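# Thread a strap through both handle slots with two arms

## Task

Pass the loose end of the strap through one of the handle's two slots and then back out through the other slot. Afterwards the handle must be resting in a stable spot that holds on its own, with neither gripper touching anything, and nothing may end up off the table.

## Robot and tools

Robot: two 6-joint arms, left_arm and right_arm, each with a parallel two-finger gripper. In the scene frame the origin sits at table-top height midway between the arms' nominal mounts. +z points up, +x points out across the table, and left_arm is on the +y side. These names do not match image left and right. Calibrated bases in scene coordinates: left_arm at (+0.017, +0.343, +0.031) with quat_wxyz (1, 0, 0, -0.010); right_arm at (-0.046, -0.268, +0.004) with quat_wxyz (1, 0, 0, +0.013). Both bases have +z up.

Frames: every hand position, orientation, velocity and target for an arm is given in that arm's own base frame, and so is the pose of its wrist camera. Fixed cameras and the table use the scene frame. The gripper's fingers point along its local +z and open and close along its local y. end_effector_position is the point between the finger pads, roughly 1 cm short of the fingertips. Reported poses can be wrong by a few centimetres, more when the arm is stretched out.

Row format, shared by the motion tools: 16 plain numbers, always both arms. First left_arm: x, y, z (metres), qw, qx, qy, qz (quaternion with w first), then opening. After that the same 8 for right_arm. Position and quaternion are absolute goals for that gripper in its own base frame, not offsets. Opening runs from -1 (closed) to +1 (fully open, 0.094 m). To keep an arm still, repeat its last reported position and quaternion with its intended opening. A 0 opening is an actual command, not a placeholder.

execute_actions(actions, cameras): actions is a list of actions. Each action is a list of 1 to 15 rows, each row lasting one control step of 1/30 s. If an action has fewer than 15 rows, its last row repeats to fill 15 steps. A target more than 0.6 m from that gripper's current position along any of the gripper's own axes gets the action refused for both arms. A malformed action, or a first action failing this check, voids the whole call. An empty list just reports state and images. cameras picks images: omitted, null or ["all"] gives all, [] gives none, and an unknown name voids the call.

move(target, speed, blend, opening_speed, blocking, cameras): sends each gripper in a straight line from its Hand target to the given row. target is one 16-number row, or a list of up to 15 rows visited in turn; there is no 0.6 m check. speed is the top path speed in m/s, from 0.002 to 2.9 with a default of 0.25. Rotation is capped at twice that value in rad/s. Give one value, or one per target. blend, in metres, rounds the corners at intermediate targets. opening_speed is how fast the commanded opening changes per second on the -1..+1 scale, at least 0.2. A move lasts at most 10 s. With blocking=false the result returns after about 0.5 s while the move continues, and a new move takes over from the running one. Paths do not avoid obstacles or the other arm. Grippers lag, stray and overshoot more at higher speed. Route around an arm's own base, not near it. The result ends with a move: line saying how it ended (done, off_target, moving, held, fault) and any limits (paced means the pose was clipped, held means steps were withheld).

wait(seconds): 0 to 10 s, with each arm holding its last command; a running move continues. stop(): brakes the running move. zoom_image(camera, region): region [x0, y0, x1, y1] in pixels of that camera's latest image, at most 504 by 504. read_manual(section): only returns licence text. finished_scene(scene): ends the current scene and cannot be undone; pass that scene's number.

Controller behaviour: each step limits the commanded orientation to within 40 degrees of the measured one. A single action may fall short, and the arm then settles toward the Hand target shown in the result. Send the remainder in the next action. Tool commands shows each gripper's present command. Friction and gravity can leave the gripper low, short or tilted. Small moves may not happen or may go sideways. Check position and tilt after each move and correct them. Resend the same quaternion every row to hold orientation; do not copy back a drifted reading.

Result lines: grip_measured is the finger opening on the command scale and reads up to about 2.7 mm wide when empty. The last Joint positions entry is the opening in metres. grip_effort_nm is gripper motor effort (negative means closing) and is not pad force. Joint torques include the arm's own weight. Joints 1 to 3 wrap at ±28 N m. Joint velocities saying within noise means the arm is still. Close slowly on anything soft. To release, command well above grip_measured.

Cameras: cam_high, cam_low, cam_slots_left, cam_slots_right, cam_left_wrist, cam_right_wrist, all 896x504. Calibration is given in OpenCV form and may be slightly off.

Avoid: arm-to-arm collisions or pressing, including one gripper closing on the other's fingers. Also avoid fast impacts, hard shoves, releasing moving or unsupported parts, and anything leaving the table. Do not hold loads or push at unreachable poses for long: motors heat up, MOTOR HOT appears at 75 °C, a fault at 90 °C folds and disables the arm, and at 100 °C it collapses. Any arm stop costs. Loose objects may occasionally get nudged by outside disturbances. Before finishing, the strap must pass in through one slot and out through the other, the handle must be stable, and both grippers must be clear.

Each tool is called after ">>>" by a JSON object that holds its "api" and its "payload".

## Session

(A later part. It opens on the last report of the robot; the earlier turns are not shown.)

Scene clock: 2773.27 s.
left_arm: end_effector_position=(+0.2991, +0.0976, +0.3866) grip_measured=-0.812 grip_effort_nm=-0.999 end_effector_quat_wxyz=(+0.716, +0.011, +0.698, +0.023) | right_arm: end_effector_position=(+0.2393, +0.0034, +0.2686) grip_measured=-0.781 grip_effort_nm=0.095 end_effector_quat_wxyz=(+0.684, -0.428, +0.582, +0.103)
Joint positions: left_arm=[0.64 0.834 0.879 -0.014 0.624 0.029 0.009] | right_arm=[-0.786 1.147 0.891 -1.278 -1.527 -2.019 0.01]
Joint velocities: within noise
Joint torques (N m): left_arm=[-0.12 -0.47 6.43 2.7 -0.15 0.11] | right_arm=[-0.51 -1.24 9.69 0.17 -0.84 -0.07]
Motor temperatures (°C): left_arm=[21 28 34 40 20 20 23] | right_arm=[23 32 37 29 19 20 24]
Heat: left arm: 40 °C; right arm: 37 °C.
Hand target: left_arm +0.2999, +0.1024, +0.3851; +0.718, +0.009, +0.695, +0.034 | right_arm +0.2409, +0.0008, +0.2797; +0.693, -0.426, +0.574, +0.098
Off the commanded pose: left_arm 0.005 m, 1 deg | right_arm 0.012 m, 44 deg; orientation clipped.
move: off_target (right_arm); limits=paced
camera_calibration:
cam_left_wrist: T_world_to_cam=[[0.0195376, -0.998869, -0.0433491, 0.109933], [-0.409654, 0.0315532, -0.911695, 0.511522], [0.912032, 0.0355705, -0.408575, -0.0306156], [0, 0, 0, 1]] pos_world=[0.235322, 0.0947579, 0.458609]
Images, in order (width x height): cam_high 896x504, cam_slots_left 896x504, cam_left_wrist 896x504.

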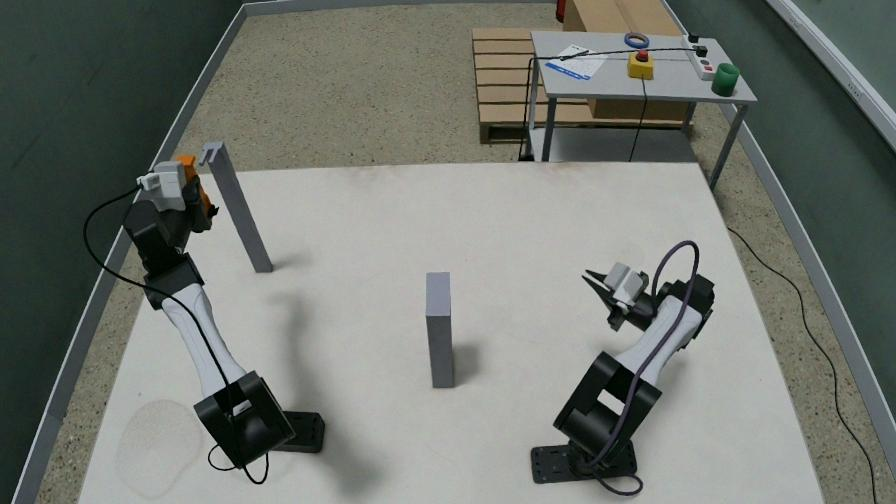

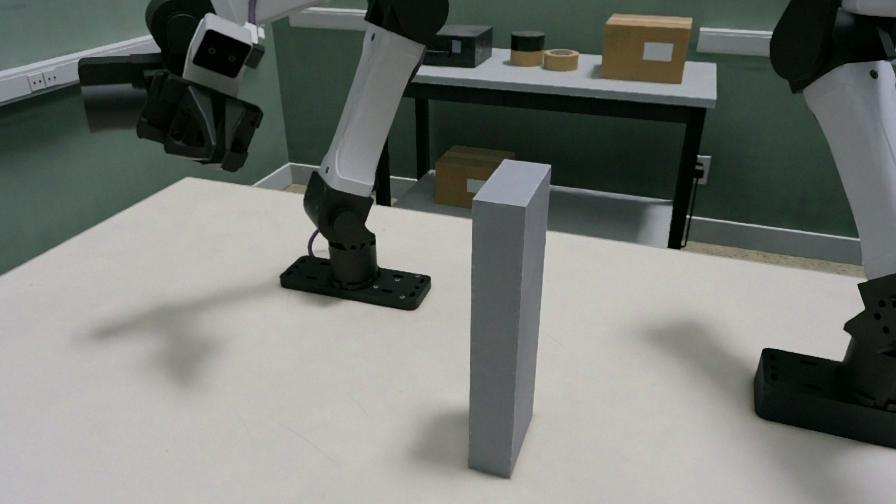

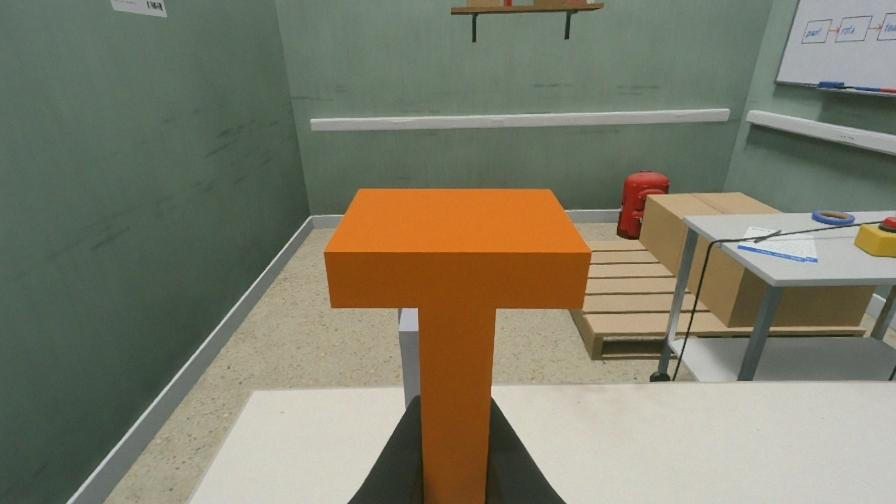

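>>> {"api": "move", "payload": {"target": [[0.32,0.1075,0.368,0.7186,0.0086,0.6957,0.0344,-0.9,0.2409,0.0008,0.2797,0.684,-0.428,0.582,0.103,-0.78]], "speed": [0.1], "cameras": ["cam_high","cam_left_wrist"]}}

>>> {"api": "zoom_image", "payload": {"camera": "cam_high", "region": [170, 120, 250, 200]}}

>>> {"api": "zoom_image", "payload": {"camera": "cam_left_wrist", "region": [310, 180, 620, 420]}}

Scene clock: 2784.63 s.
left_arm: end_effector_position=(+0.3185, +0.1061, +0.3691) grip_measured=-0.812 grip_effort_nm=-0.994 end_effector_quat_wxyz=(+0.715, +0.007, +0.699, +0.026) | right_arm: end_effector_position=(+0.2394, +0.0031, +0.2709) grip_measured=-0.781 grip_effort_nm=0.090 end_effector_quat_wxyz=(+0.682, -0.430, +0.583, +0.101)
Joint positions: left_arm=[0.606 0.9 0.83 0.098 0.58 0.031 0.009] | right_arm=[-0.786 1.147 0.904 -1.289 -1.521 -2.02 0.01]
Joint velocities: within noise
Joint torques (N m): left_arm=[-1.14 -1.35 6.64 2.71 -0.16 0.11] | right_arm=[-0.51 -1.42 9.7 0.14 -0.65 0.12]
Motor temperatures (°C): left_arm=[21 27 35 42 20 20 23] | right_arm=[23 31 37 27 20 20 24]
Heat: left arm: 42 °C; right arm: 37 °C.
Hand target: left_arm +0.3199, +0.1075, +0.3681; +0.718, +0.009, +0.695, +0.034 | right_arm +0.2408, +0.0010, +0.2795; +0.684, -0.427, +0.583, +0.101
Off the commanded pose: left_arm 0.002 m, 1 deg | right_arm 0.009 m, 0 deg.
move: done
camera_calibration:
cam_left_wrist: T_world_to_cam=[[0.0290038, -0.998686, -0.0422449, 0.113875], [-0.411841, 0.0265695, -0.910868, 0.504045], [0.910794, 0.0438168, -0.41053, -0.0555939], [0, 0, 0, 1]] pos_world=[0.254918, 0.102769, 0.441106]
Images, in order (width x height): cam_high 896x504, cam_left_wrist 896x504.

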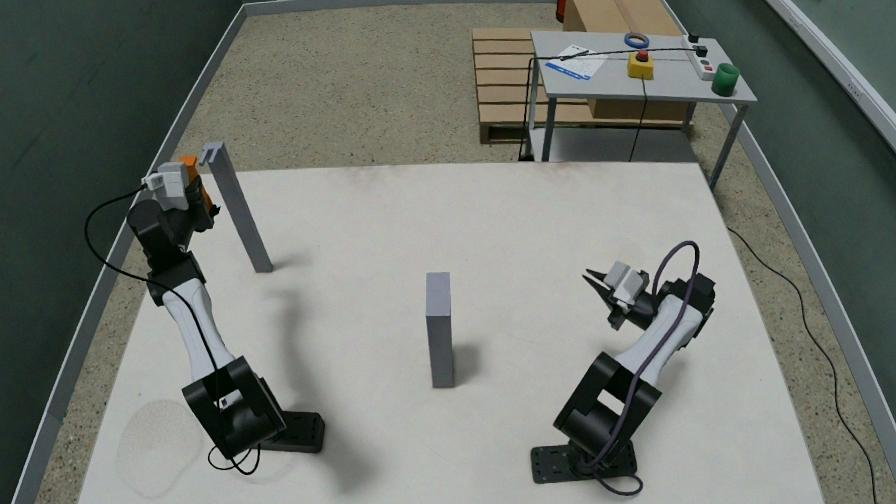

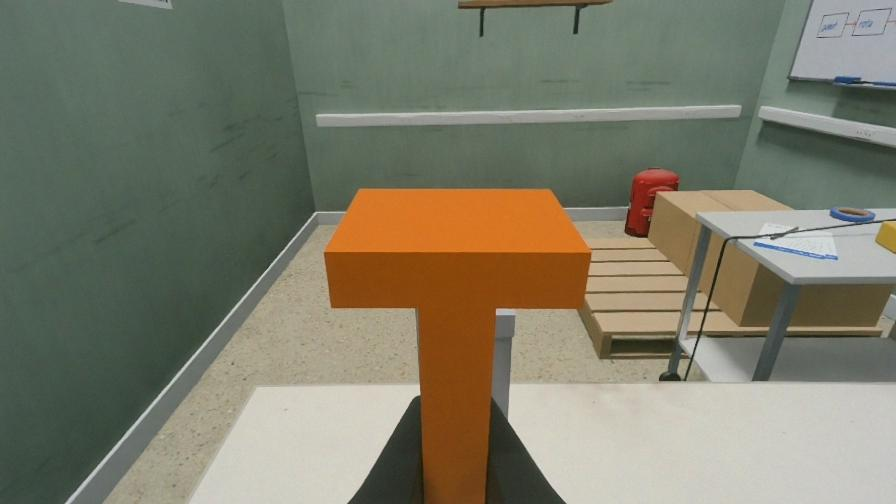

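Scaled by 6.300 from the camera's 896x504 image, which has a finer 1280x720 frame.

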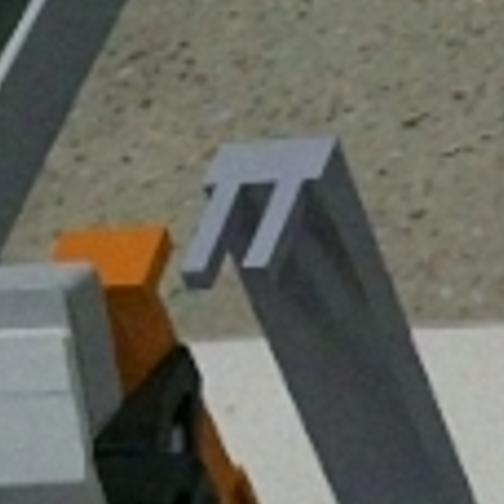

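Scaled by 1.626 from the camera's 896x504 image, which has a finer 1280x720 frame.

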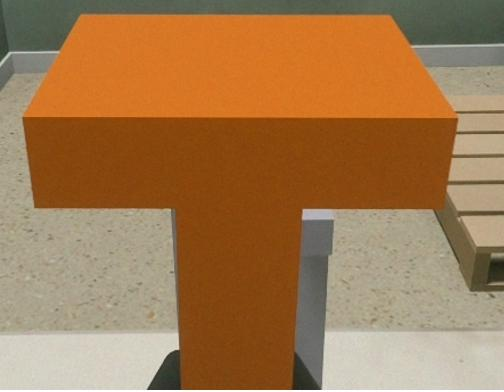

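>>> {"api": "move", "payload": {"target": [[0.345,0.1040,0.350,0.7186,0.0086,0.6957,0.0344,-0.9,0.2409,0.0008,0.2797,0.684,-0.428,0.582,0.103,-0.78]], "speed": [0.06], "cameras": ["cam_high","cam_left_wrist"]}}

>>> {"api": "zoom_image", "payload": {"camera": "cam_high", "region": [170, 120, 250, 200]}}

>>> {"api": "zoom_image", "payload": {"camera": "cam_left_wrist", "region": [310, 180, 620, 420]}}

Scene clock: 2796.30 s.
left_arm: end_effector_position=(+0.3438, +0.1025, +0.3514) grip_measured=-0.812 grip_effort_nm=-0.989 end_effector_quat_wxyz=(+0.715, +0.008, +0.699, +0.025) | right_arm: end_effector_position=(+0.2393, +0.0032, +0.2707) grip_measured=-0.781 grip_effort_nm=0.095 end_effector_quat_wxyz=(+0.681, -0.430, +0.584, +0.102)
Joint positions: left_arm=[0.519 0.977 0.789 0.214 0.495 0.034 0.009] | right_arm=[-0.786 1.147 0.904 -1.29 -1.52 -2.02 0.01]
Joint velocities: within noise
Joint torques (N m): left_arm=[-0.81 -1.7 6.46 2.78 -0.16 0.09] | right_arm=[-0.51 -1.42 9.84 0.15 -0.66 0.12]
Motor temperatures (°C): left_arm=[21 27 34 43 20 20 23] | right_arm=[23 31 39 26 20 20 23]
Heat: left arm: 43 °C; right arm: 39 °C.
Hand target: left_arm +0.3449, +0.1040, +0.3500; +0.718, +0.009, +0.695, +0.034 | right_arm +0.2408, +0.0010, +0.2796; +0.684, -0.427, +0.583, +0.101
Off the commanded pose: left_arm 0.002 m, 1 deg | right_arm 0.009 m, 0 deg.
move: done
camera_calibration:
cam_left_wrist: T_world_to_cam=[[0.0274691, -0.998698, -0.0429966, 0.109645], [-0.411931, 0.0278817, -0.910788, 0.498297], [0.910801, 0.0427302, -0.410629, -0.0856027], [0, 0, 0, 1]] pos_world=[0.280219, 0.099267, 0.423406]
Images, in order (width x height): cam_high 896x504, cam_left_wrist 896x504.

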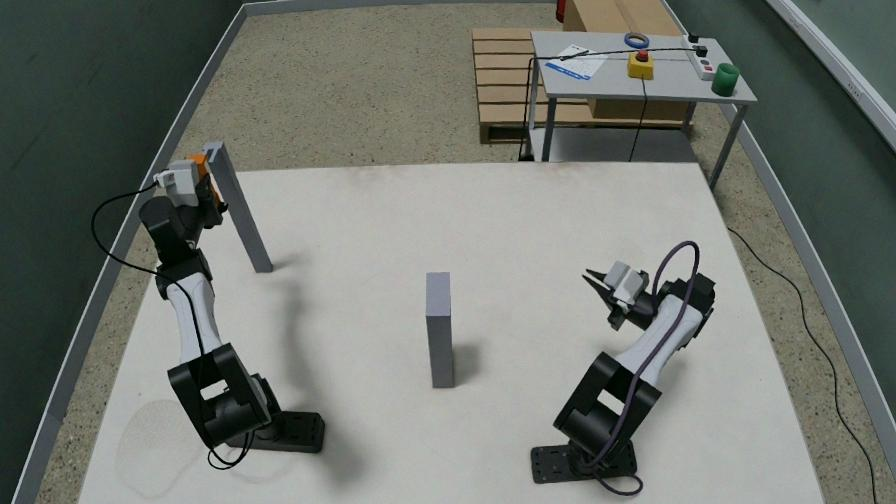

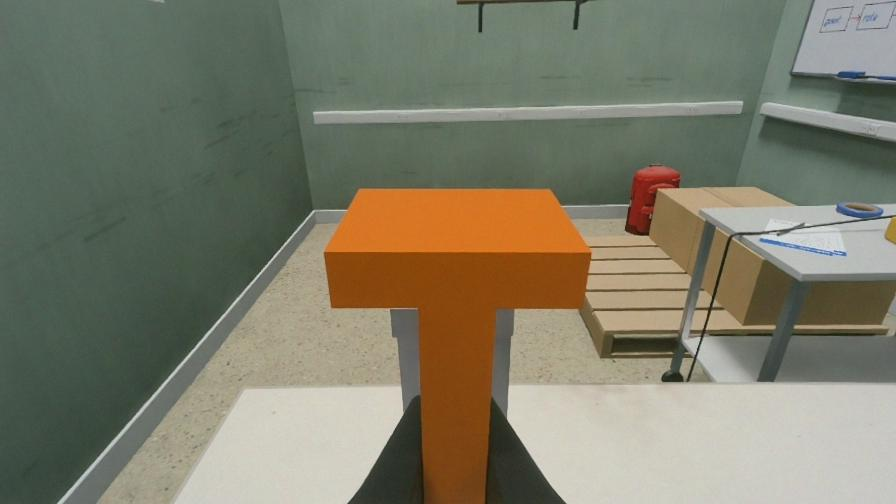

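Scaled by 6.300 from the camera's 896x504 image, which has a finer 1280x720 frame.

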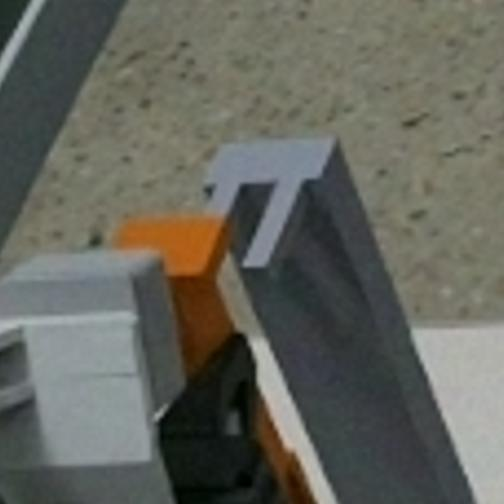

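Scaled by 1.626 from the camera's 896x504 image, which has a finer 1280x720 frame.

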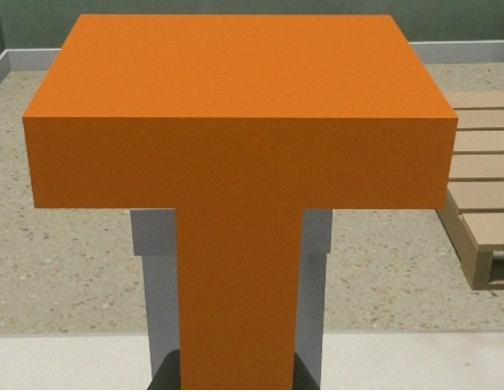

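>>> {"api": "move", "payload": {"target": [[0.370,0.1055,0.345,0.7186,0.0086,0.6957,0.0344,-0.9,0.2409,0.0008,0.2797,0.684,-0.428,0.582,0.103,-0.78]], "speed": [0.05], "cameras": ["cam_high","cam_left_wrist"]}}

>>> {"api": "zoom_image", "payload": {"camera": "cam_high", "region": [170, 120, 250, 200]}}

>>> {"api": "zoom_image", "payload": {"camera": "cam_left_wrist", "region": [310, 180, 620, 420]}}

Scene clock: 2805.53 s.
left_arm: end_effector_position=(+0.3684, +0.1043, +0.3342) grip_measured=-0.812 grip_effort_nm=-0.994 end_effector_quat_wxyz=(+0.707, +0.004, +0.707, +0.022) | right_arm: end_effector_position=(+0.2393, +0.0033, +0.2706) grip_measured=-0.781 grip_effort_nm=0.090 end_effector_quat_wxyz=(+0.681, -0.429, +0.584, +0.102)
Joint positions: left_arm=[0.47 1.076 0.789 0.287 0.445 0.035 0.009] | right_arm=[-0.786 1.147 0.904 -1.292 -1.519 -2.02 0.01]
Joint velocities: within noise
Joint torques (N m): left_arm=[-0.96 -2.48 9.21 2.81 -0.1 0.14] | right_arm=[-0.46 -1.31 9.76 0.14 -0.68 0.11]
Motor temperatures (°C): left_arm=[21 26 35 43 20 20 23] | right_arm=[23 30 39 26 20 20 23]
Heat: left arm: 43 °C; right arm: 39 °C.
Hand target: left_arm +0.3696, +0.1053, +0.3450; +0.718, +0.009, +0.695, +0.034 | right_arm +0.2408, +0.0010, +0.2796; +0.684, -0.427, +0.583, +0.101
Off the commanded pose: left_arm 0.011 m, 2 deg | right_arm 0.010 m, 0 deg.
move: off_target (left_arm)
camera_calibration:
cam_left_wrist: T_world_to_cam=[[0.0274512, -0.9991, -0.0323443, 0.106455], [-0.432046, 0.0173198, -0.901685, 0.498224], [0.901434, 0.0387266, -0.431182, -0.104383], [0, 0, 0, 1]] pos_world=[0.306427, 0.101772, 0.407676]
Images, in order (width x height): cam_high 896x504, cam_left_wrist 896x504.

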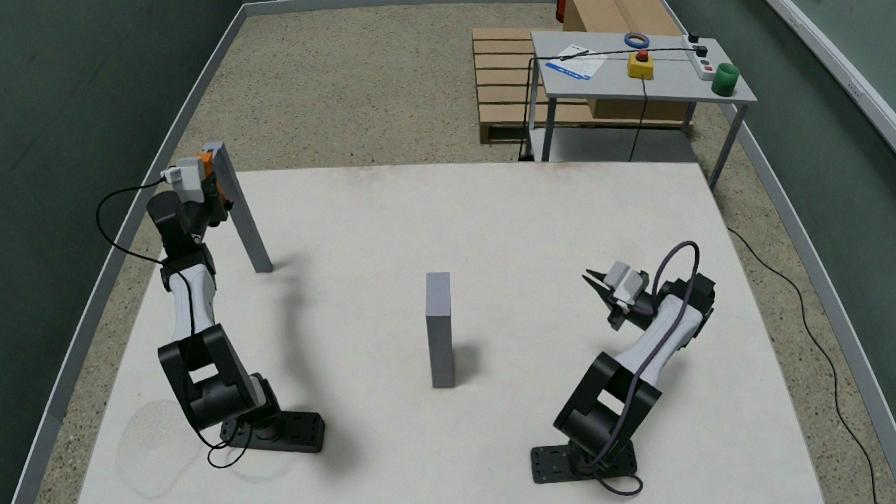

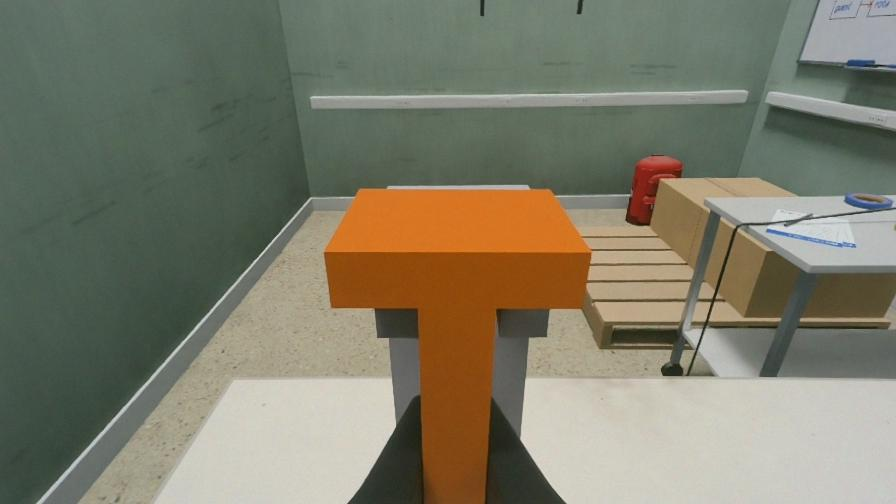

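Scaled by 6.300 from the camera's 896x504 image, which has a finer 1280x720 frame.

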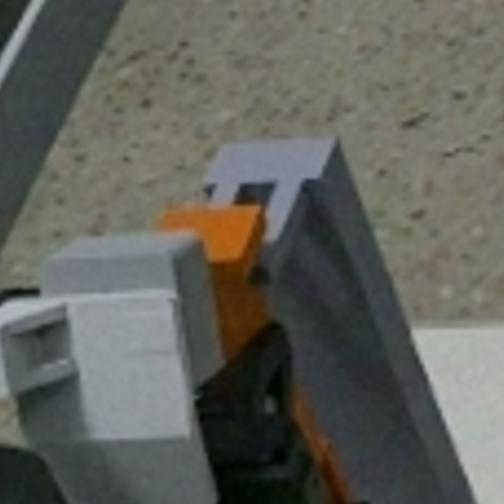

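Scaled by 1.626 from the camera's 896x504 image, which has a finer 1280x720 frame.

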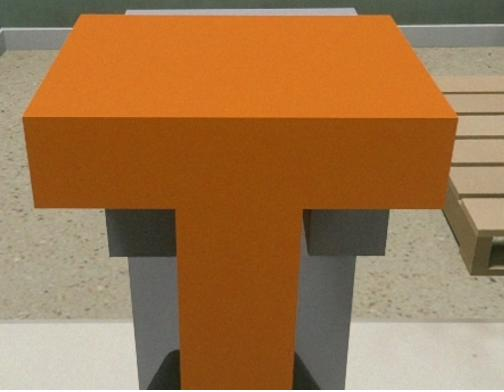

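>>> {"api": "move", "payload": {"target": [[0.372,0.1045,0.356,0.7206,0.0086,0.6937,0.0344,-0.9,0.2409,0.0008,0.2797,0.684,-0.428,0.582,0.103,-0.78]], "speed": [0.05], "cameras": ["cam_left_wrist"]}}

Scene clock: 2810.63 s.
left_arm: end_effector_position=(+0.3699, +0.1032, +0.3394) grip_measured=-0.812 grip_effort_nm=-0.989 end_effector_quat_wxyz=(+0.710, +0.005, +0.704, +0.023) | right_arm: end_effector_position=(+0.2392, +0.0033, +0.2705) grip_measured=-0.781 grip_effort_nm=0.090 end_effector_quat_wxyz=(+0.681, -0.429, +0.585, +0.102)
Joint positions: left_arm=[0.463 1.079 0.804 0.284 0.437 0.035 0.009] | right_arm=[-0.786 1.147 0.904 -1.292 -1.519 -2.02 0.01]
Joint velocities: within noise
Joint torques (N m): left_arm=[-1.09 -2.3 11.56 2.49 -0.11 0.1] | right_arm=[-0.47 -1.36 9.84 0.17 -0.68 0.12]
Motor temperatures (°C): left_arm=[21 26 35 43 20 20 23] | right_arm=[23 30 40 26 20 20 23]
Heat: left arm: 43 °C; right arm: 40 °C.
Hand target: left_arm +0.3714, +0.1043, +0.3557; +0.720, +0.008, +0.693, +0.034 | right_arm +0.2408, +0.0010, +0.2796; +0.684, -0.427, +0.583, +0.101
Off the commanded pose: left_arm 0.017 m, 2 deg | right_arm 0.010 m, 1 deg.
move: off_target (left_arm)
camera_calibration:
cam_left_wrist: T_world_to_cam=[[0.0281385, -0.998957, -0.035971, 0.10645], [-0.425328, 0.0206001, -0.904805, 0.501818], [0.904602, 0.0407593, -0.424304, -0.10721], [0, 0, 0, 1]] pos_world=[0.307424, 0.100371, 0.412386]
Images, in order (width x height): cam_left_wrist 896x504.

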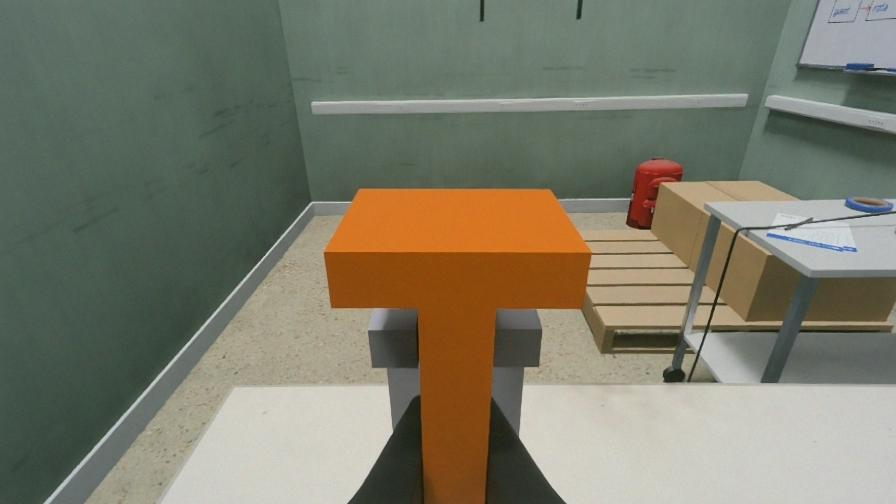

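>>> {"api": "move", "payload": {"target": [[0.391,0.1035,0.3585,0.7206,0.0086,0.6937,0.0344,-0.9,0.2409,0.0008,0.2797,0.684,-0.428,0.582,0.103,-0.78]], "speed": [0.04], "cameras": ["cam_left_wrist","cam_high"]}}

>>> {"api": "zoom_image", "payload": {"camera": "cam_high", "region": [170, 120, 250, 200]}}

>>> {"api": "zoom_image", "payload": {"camera": "cam_left_wrist", "region": [310, 150, 620, 420]}}

Scene clock: 2818.83 s.
left_arm: end_effector_position=(+0.3881, +0.1020, +0.3365) grip_measured=-0.812 grip_effort_nm=-0.994 end_effector_quat_wxyz=(+0.702, +0.002, +0.712, +0.019) | right_arm: end_effector_position=(+0.2392, +0.0033, +0.2705) grip_measured=-0.781 grip_effort_nm=0.090 end_effector_quat_wxyz=(+0.681, -0.429, +0.585, +0.102)
Joint positions: left_arm=[0.424 1.147 0.849 0.284 0.399 0.035 0.009] | right_arm=[-0.786 1.147 0.904 -1.293 -1.519 -2.02 0.01]
Joint velocities: within noise
Joint torques (N m): left_arm=[-1.01 -2.71 11.7 2.78 -0.15 0.14] | right_arm=[-0.47 -1.35 9.74 0.17 -0.7 0.1]
Motor temperatures (°C): left_arm=[21 26 35 42 20 20 23] | right_arm=[23 30 40 25 20 20 23]
Heat: left arm: 42 °C; right arm: 40 °C.
Hand target: left_arm +0.3898, +0.1031, +0.3582; +0.720, +0.008, +0.693, +0.034 | right_arm +0.2408, +0.0010, +0.2796; +0.684, -0.427, +0.583, +0.101
Off the commanded pose: left_arm 0.022 m, 3 deg | right_arm 0.010 m, 1 deg.
move: off_target (left_arm)
camera_calibration:
cam_left_wrist: T_world_to_cam=[[0.0270375, -0.999272, -0.0269289, 0.102021], [-0.443594, 0.0121474, -0.896146, 0.511956], [0.89582, 0.0361751, -0.442942, -0.114633], [0, 0, 0, 1]] pos_world=[0.327032, 0.0998744, 0.410759]
Images, in order (width x height): cam_high 896x504, cam_left_wrist 896x504.

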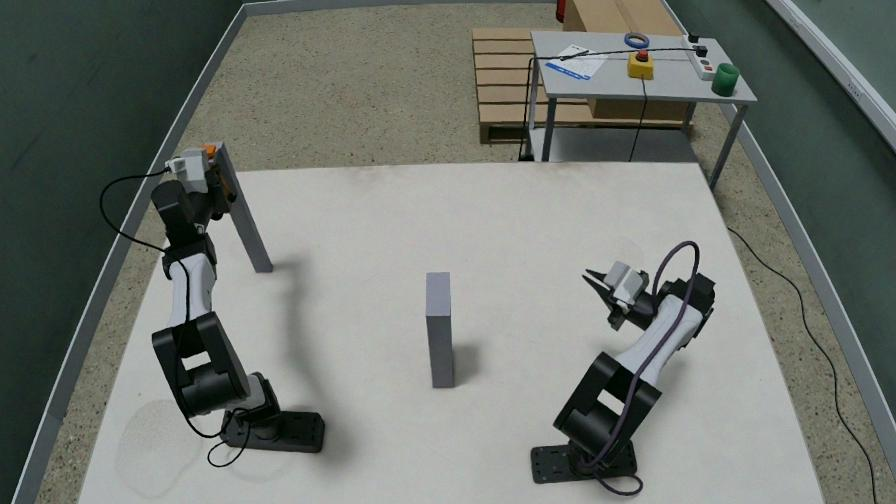

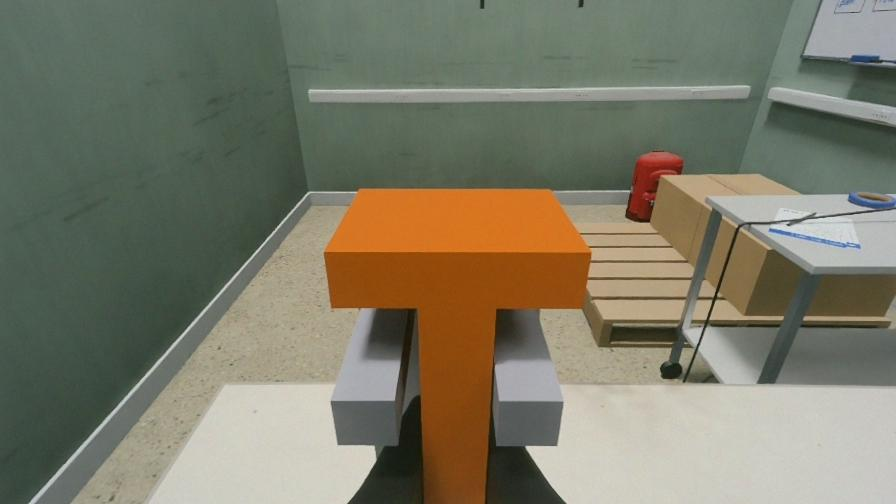

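Scaled by 6.300 from the camera's 896x504 image, which has a finer 1280x720 frame.

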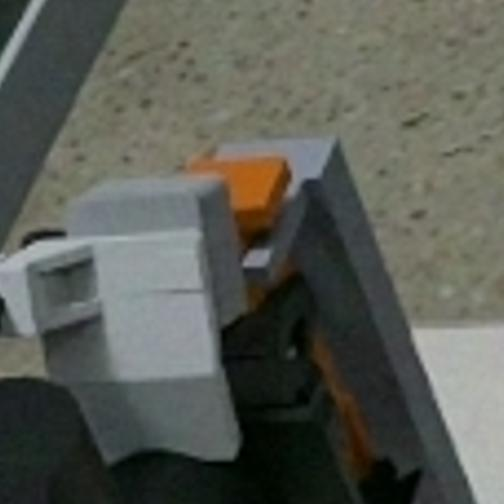

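Scaled by 1.626 from the camera's 896x504 image, which has a finer 1280x720 frame.

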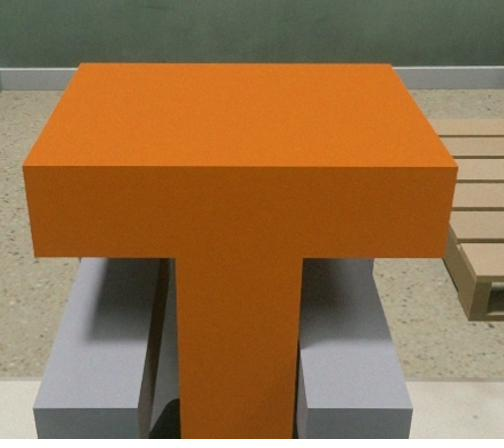

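>>> {"api": "move", "payload": {"target": [[0.394,0.1055,0.3585,0.7206,0.0086,0.6937,0.0344,-0.9,0.2409,0.0008,0.2797,0.684,-0.428,0.582,0.103,-0.78]], "speed": [0.04], "cameras": ["cam_left_wrist"]}}

>>> {"api": "zoom_image", "payload": {"camera": "cam_left_wrist", "region": [310, 150, 620, 470]}}

Scene clock: 2827.23 s.
left_arm: end_effector_position=(+0.3911, +0.1036, +0.3356) grip_measured=-0.812 grip_effort_nm=-0.999 end_effector_quat_wxyz=(+0.701, +0.001, +0.713, +0.019) | right_arm: end_effector_position=(+0.2391, +0.0034, +0.2704) grip_measured=-0.781 grip_effort_nm=0.090 end_effector_quat_wxyz=(+0.681, -0.429, +0.585, +0.103)
Joint positions: left_arm=[0.424 1.161 0.858 0.286 0.398 0.035 0.009] | right_arm=[-0.786 1.147 0.904 -1.293 -1.518 -2.02 0.01]
Joint velocities: within noise
Joint torques (N m): left_arm=[-0.92 -2.99 11.75 2.84 -0.11 0.1] | right_arm=[-0.49 -1.4 9.85 0.15 -0.68 0.11]
Motor temperatures (°C): left_arm=[21 26 36 42 20 20 23] | right_arm=[23 29 40 25 20 20 23]
Heat: left arm: 42 °C; right arm: 40 °C.
Hand target: left_arm +0.3927, +0.1051, +0.3582; +0.720, +0.008, +0.693, +0.034 | right_arm +0.2408, +0.0010, +0.2795; +0.684, -0.427, +0.583, +0.101
Off the commanded pose: left_arm 0.023 m, 4 deg | right_arm 0.010 m, 1 deg.
move: off_target (left_arm)
camera_calibration:
cam_left_wrist: T_world_to_cam=[[0.0281225, -0.999285, -0.0252763, 0.102581], [-0.447029, 0.0100443, -0.894463, 0.513515], [0.894077, 0.0364538, -0.446427, -0.115942], [0, 0, 0, 1]] pos_world=[0.330333, 0.101576, 0.410154]
Images, in order (width x height): cam_left_wrist 896x504.

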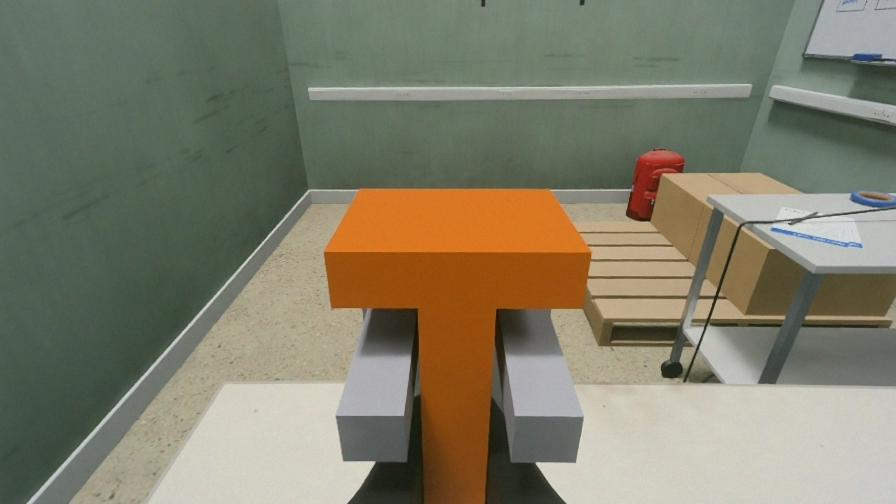

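Scaled by 1.575 from the camera's 896x504 image, which has a finer 1280x720 frame.

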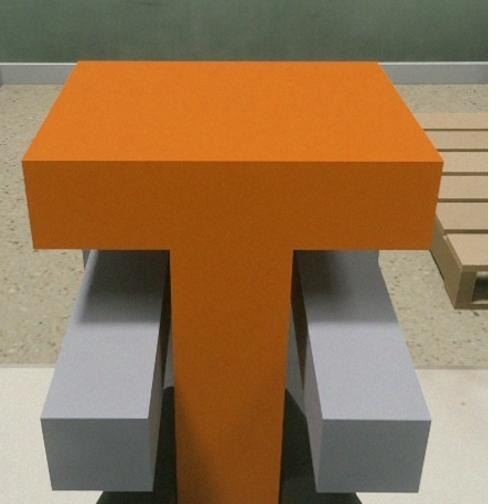

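>>> {"api": "move", "payload": {"target": [[0.394,0.1055,0.3480,0.7206,0.0086,0.6937,0.0344,-0.9,0.2409,0.0008,0.2797,0.684,-0.428,0.582,0.103,-0.78]], "speed": [0.03], "cameras": ["cam_left_wrist"]}}

>>> {"api": "zoom_image", "payload": {"camera": "cam_left_wrist", "region": [310, 150, 620, 470]}}

Scene clock: 2830.80 s.
left_arm: end_effector_position=(+0.3925, +0.1042, +0.3413) grip_measured=-0.812 grip_effort_nm=-0.999 end_effector_quat_wxyz=(+0.710, +0.005, +0.703, +0.023) | right_arm: end_effector_position=(+0.2391, +0.0034, +0.2704) grip_measured=-0.781 grip_effort_nm=0.090 end_effector_quat_wxyz=(+0.681, -0.429, +0.585, +0.103)
Joint positions: left_arm=[0.424 1.168 0.858 0.322 0.398 0.035 0.009] | right_arm=[-0.786 1.147 0.904 -1.293 -1.518 -2.02 0.01]
Joint velocities: within noise
Joint torques (N m): left_arm=[-0.92 -2.97 8.29 2.88 -0.15 0.12] | right_arm=[-0.47 -1.37 9.77 0.18 -0.68 0.1]
Motor temperatures (°C): left_arm=[21 26 37 42 20 20 23] | right_arm=[23 29 40 25 20 20 23]
Heat: left arm: 42 °C; right arm: 40 °C.
Hand target: left_arm +0.3938, +0.1055, +0.3480; +0.720, +0.008, +0.693, +0.034 | right_arm +0.2408, +0.0010, +0.2796; +0.684, -0.427, +0.583, +0.101
Off the commanded pose: left_arm 0.007 m, 2 deg | right_arm 0.010 m, 1 deg.
move: done
camera_calibration:
cam_left_wrist: T_world_to_cam=[[0.0289561, -0.998915, -0.0364642, 0.106715], [-0.423281, 0.0207938, -0.90576, 0.512658], [0.905536, 0.0416619, -0.42222, -0.128007], [0, 0, 0, 1]] pos_world=[0.329823, 0.101272, 0.414189]
Images, in order (width x height): cam_left_wrist 896x504.

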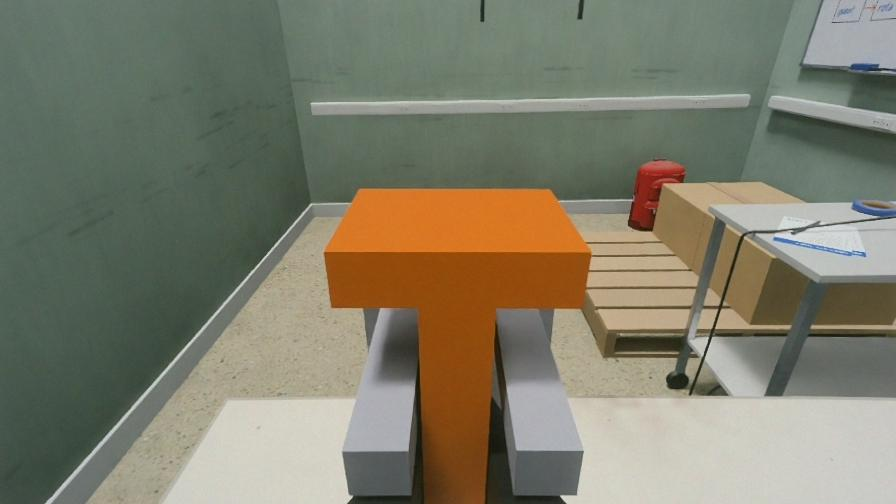

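Scaled by 1.575 from the camera's 896x504 image, which has a finer 1280x720 frame.

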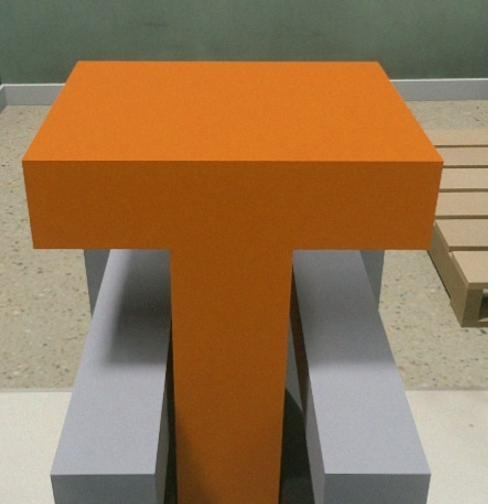

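>>> {"api": "move", "payload": {"target": [[0.393,0.1055,0.3390,0.7206,0.0086,0.6937,0.0344,-0.9,0.2409,0.0008,0.2797,0.684,-0.428,0.582,0.103,-0.78]], "speed": [0.03], "cameras": ["cam_left_wrist"]}}

>>> {"api": "zoom_image", "payload": {"camera": "cam_left_wrist", "region": [310, 150, 620, 470]}}

Scene clock: 2835.73 s.
left_arm: end_effector_position=(+0.3921, +0.1040, +0.3390) grip_measured=-0.812 grip_effort_nm=-0.999 end_effector_quat_wxyz=(+0.714, +0.006, +0.700, +0.025) | right_arm: end_effector_position=(+0.2391, +0.0034, +0.2704) grip_measured=-0.781 grip_effort_nm=0.090 end_effector_quat_wxyz=(+0.681, -0.429, +0.585, +0.103)
Joint positions: left_arm=[0.424 1.168 0.839 0.351 0.398 0.035 0.009] | right_arm=[-0.786 1.147 0.904 -1.294 -1.518 -2.02 0.01]
Joint velocities: within noise
Joint torques (N m): left_arm=[-0.68 -2.89 6.45 2.95 -0.11 0.08] | right_arm=[-0.5 -1.35 9.78 0.17 -0.7 0.08]
Motor temperatures (°C): left_arm=[21 26 37 43 20 20 23] | right_arm=[23 29 41 25 20 20 23]
Heat: left arm: 43 °C; right arm: 41 °C.
Hand target: left_arm +0.3929, +0.1055, +0.3390; +0.720, +0.008, +0.693, +0.034 | right_arm +0.2408, +0.0010, +0.2796; +0.684, -0.427, +0.583, +0.101
Off the commanded pose: left_arm 0.002 m, 2 deg | right_arm 0.010 m, 1 deg.
move: done
camera_calibration:
cam_left_wrist: T_world_to_cam=[[0.0293358, -0.998746, -0.0405629, 0.107684], [-0.414478, 0.024773, -0.909722, 0.507921], [0.909586, 0.0434998, -0.413232, -0.133419], [0, 0, 0, 1]] pos_world=[0.328719, 0.10077, 0.411302]
Images, in order (width x height): cam_left_wrist 896x504.

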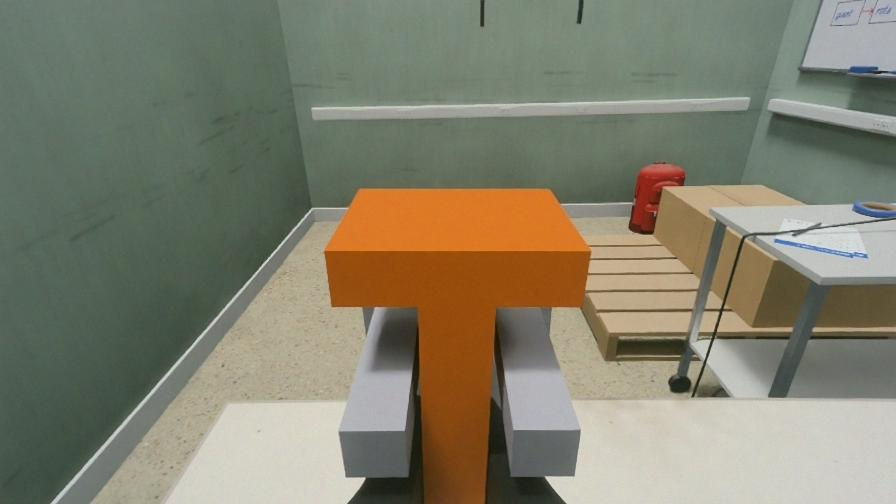

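Scaled by 1.575 from the camera's 896x504 image, which has a finer 1280x720 frame.

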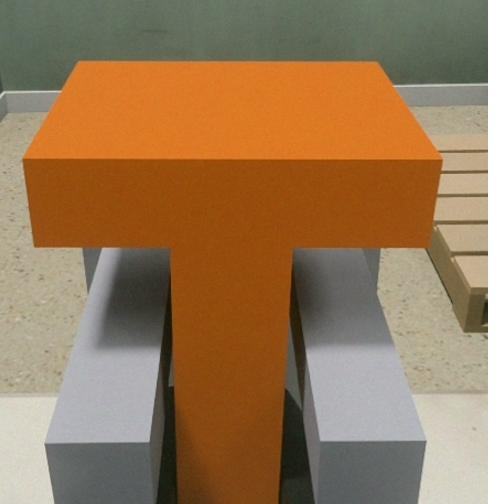

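Pitch has recovered. Lowering further.

>>> {"api": "move", "payload": {"target": [[0.393,0.1055,0.3310,0.7206,0.0086,0.6937,0.0344,-0.9,0.2409,0.0008,0.2797,0.684,-0.428,0.582,0.103,-0.78]], "speed": [0.02], "cameras": ["cam_left_wrist"]}}

>>> {"api": "zoom_image", "payload": {"camera": "cam_left_wrist", "region": [310, 150, 620, 470]}}

Scene clock: 2839.27 s.
left_arm: end_effector_position=(+0.3914, +0.1037, +0.3331) grip_measured=-0.812 grip_effort_nm=-0.994 end_effector_quat_wxyz=(+0.716, +0.007, +0.698, +0.026) | right_arm: end_effector_position=(+0.2391, +0.0034, +0.2704) grip_measured=-0.781 grip_effort_nm=0.095 end_effector_quat_wxyz=(+0.681, -0.429, +0.585, +0.103)
Joint positions: left_arm=[0.424 1.168 0.809 0.388 0.398 0.036 0.009] | right_arm=[-0.786 1.147 0.904 -1.294 -1.518 -2.02 0.01]
Joint velocities: within noise
Joint torques (N m): left_arm=[-0.68 -2.59 6.78 2.92 -0.12 0.15] | right_arm=[-0.55 -1.32 9.92 0.18 -0.68 0.08]
Motor temperatures (°C): left_arm=[21 26 37 43 20 20 23] | right_arm=[23 29 41 25 20 20 23]
Heat: left arm: 43 °C; right arm: 41 °C.
Hand target: left_arm +0.3929, +0.1055, +0.3310; +0.720, +0.009, +0.693, +0.034 | right_arm +0.2408, +0.0010, +0.2796; +0.684, -0.427, +0.583, +0.101
Off the commanded pose: left_arm 0.003 m, 1 deg | right_arm 0.010 m, 1 deg.
move: done
camera_calibration:
cam_left_wrist: T_world_to_cam=[[0.029586, -0.998609, -0.0436491, 0.108118], [-0.408749, 0.0277632, -0.912225, 0.500549], [0.912167, 0.0448306, -0.407359, -0.138261], [0, 0, 0, 1]] pos_world=[0.327517, 0.100269, 0.405011]
Images, in order (width x height): cam_left_wrist 896x504.

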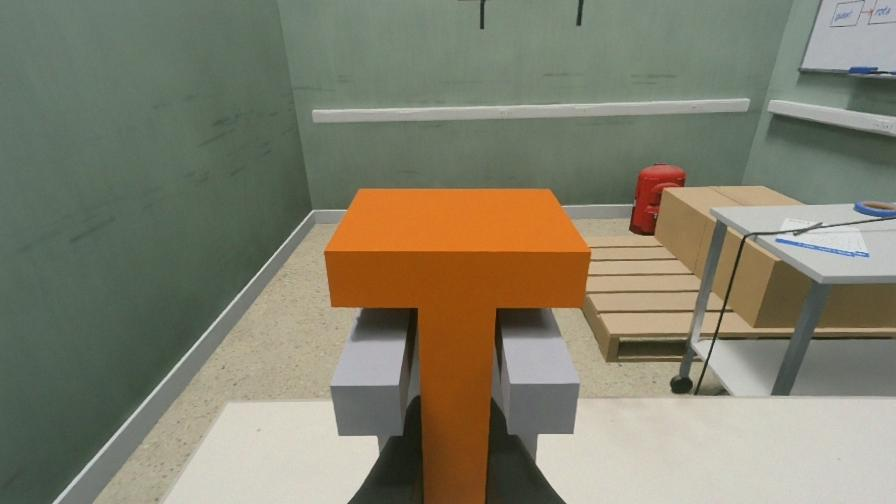

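Scaled by 1.575 from the camera's 896x504 image, which has a finer 1280x720 frame.

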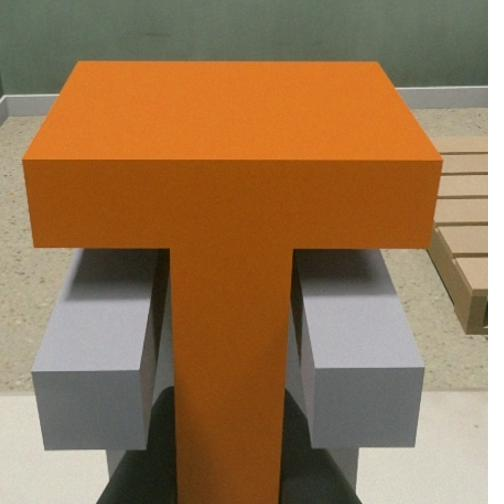

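>>> {"api": "move", "payload": {"target": [[0.393,0.1055,0.3260,0.7206,0.0086,0.6937,0.0344,-0.9,0.2409,0.0008,0.2797,0.684,-0.428,0.582,0.103,-0.78]], "speed": [0.02], "cameras": ["cam_left_wrist"]}}

>>> {"api": "zoom_image", "payload": {"camera": "cam_left_wrist", "region": [310, 150, 620, 470]}}

Scene clock: 2843.73 s.
left_arm: end_effector_position=(+0.3917, +0.1038, +0.3280) grip_measured=-0.812 grip_effort_nm=-0.989 end_effector_quat_wxyz=(+0.716, +0.007, +0.698, +0.026) | right_arm: end_effector_position=(+0.2391, +0.0034, +0.2704) grip_measured=-0.781 grip_effort_nm=0.090 end_effector_quat_wxyz=(+0.680, -0.429, +0.585, +0.103)
Joint positions: left_arm=[0.424 1.172 0.791 0.41 0.398 0.036 0.009] | right_arm=[-0.786 1.147 0.904 -1.294 -1.518 -2.02 0.01]
Joint velocities: within noise
Joint torques (N m): left_arm=[-0.8 -2.67 6.75 2.89 -0.1 0.11] | right_arm=[-0.49 -1.32 9.78 0.17 -0.68 0.08]
Motor temperatures (°C): left_arm=[21 26 36 44 20 20 23] | right_arm=[23 29 41 25 20 20 23]
Heat: left arm: 44 °C; right arm: 41 °C.
Hand target: left_arm +0.3929, +0.1055, +0.3259; +0.719, +0.008, +0.694, +0.034 | right_arm +0.2408, +0.0010, +0.2795; +0.684, -0.427, +0.583, +0.101
Off the commanded pose: left_arm 0.003 m, 1 deg | right_arm 0.010 m, 1 deg.
move: done
camera_calibration:
cam_left_wrist: T_world_to_cam=[[0.0295599, -0.998619, -0.0434344, 0.107906], [-0.409028, 0.027564, -0.912105, 0.495989], [0.912043, 0.0447276, -0.407649, -0.14049], [0, 0, 0, 1]] pos_world=[0.327817, 0.100369, 0.39981]
Images, in order (width x height): cam_left_wrist 896x504.

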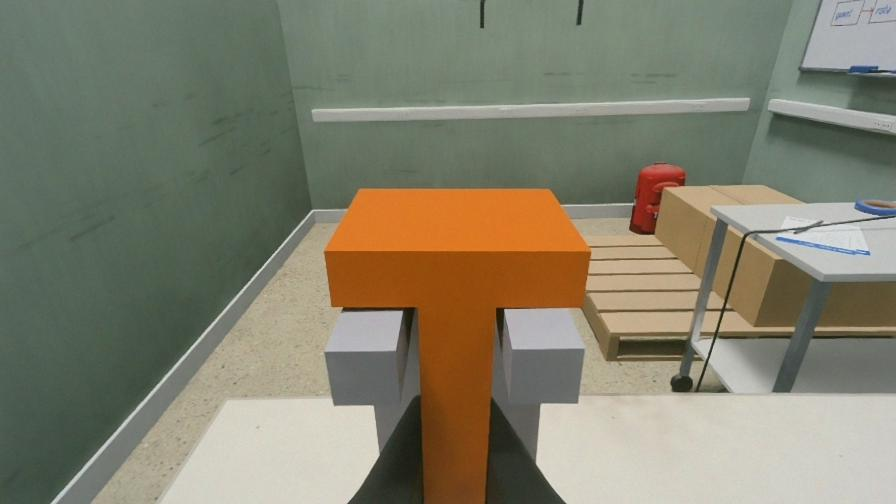

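Scaled by 1.575 from the camera's 896x504 image, which has a finer 1280x720 frame.

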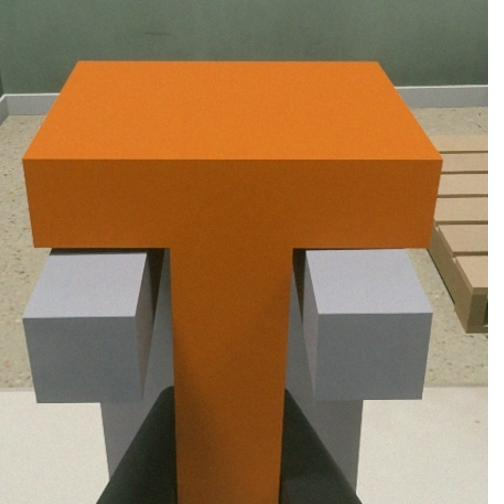

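>>> {"api": "move", "payload": {"target": [[0.393,0.1055,0.3235,0.7206,0.0086,0.6937,0.0344,-0.9,0.2409,0.0008,0.2797,0.684,-0.428,0.582,0.103,-0.78]], "speed": [0.02], "cameras": ["cam_left_wrist"]}}

>>> {"api": "zoom_image", "payload": {"camera": "cam_left_wrist", "region": [310, 150, 620, 470]}}

Scene clock: 2847.80 s.
left_arm: end_effector_position=(+0.3914, +0.1037, +0.3278) grip_measured=-0.812 grip_effort_nm=-1.004 end_effector_quat_wxyz=(+0.718, +0.008, +0.695, +0.027) | right_arm: end_effector_position=(+0.2391, +0.0034, +0.2704) grip_measured=-0.781 grip_effort_nm=0.090 end_effector_quat_wxyz=(+0.680, -0.429, +0.585, +0.103)
Joint positions: left_arm=[0.424 1.172 0.784 0.423 0.398 0.036 0.009] | right_arm=[-0.786 1.147 0.904 -1.294 -1.518 -2.02 0.01]
Joint velocities: within noise
Joint torques (N m): left_arm=[-0.73 -2.62 6.2 2.84 -0.06 0.1] | right_arm=[-0.42 -1.4 9.85 0.17 -0.68 0.1]
Motor temperatures (°C): left_arm=[21 26 36 45 20 20 23] | right_arm=[23 29 41 24 20 20 23]
Heat: left arm: 45 °C; right arm: 41 °C.
Hand target: left_arm +0.3929, +0.1055, +0.3235; +0.720, +0.009, +0.693, +0.034 | right_arm +0.2408, +0.0010, +0.2795; +0.684, -0.427, +0.583, +0.101
Off the commanded pose: left_arm 0.005 m, 1 deg | right_arm 0.010 m, 1 deg.
move: done
camera_calibration:
cam_left_wrist: T_world_to_cam=[[0.0299119, -0.998489, -0.0461081, 0.108544], [-0.403394, 0.0301465, -0.91453, 0.494128], [0.914537, 0.0459551, -0.401882, -0.143278], [0, 0, 0, 1]] pos_world=[0.327114, 0.100068, 0.399318]
Images, in order (width x height): cam_left_wrist 896x504.

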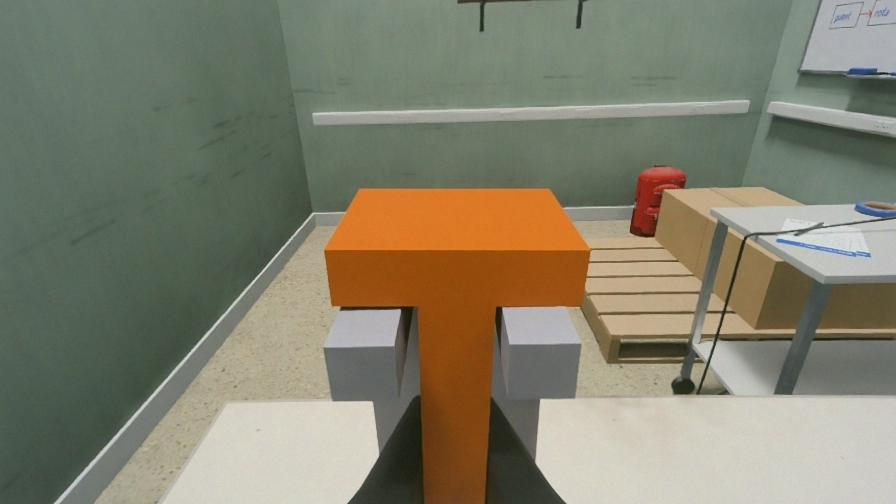

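Scaled by 1.575 from the camera's 896x504 image, which has a finer 1280x720 frame.

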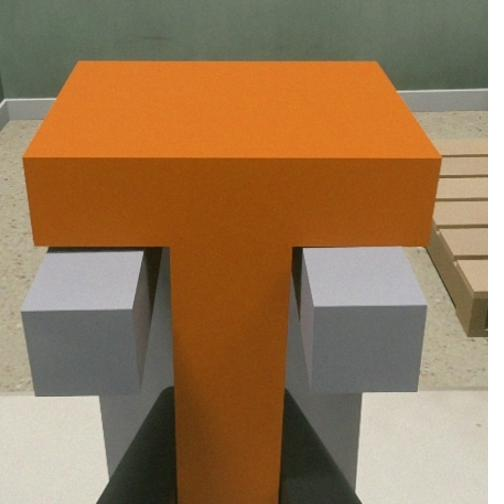

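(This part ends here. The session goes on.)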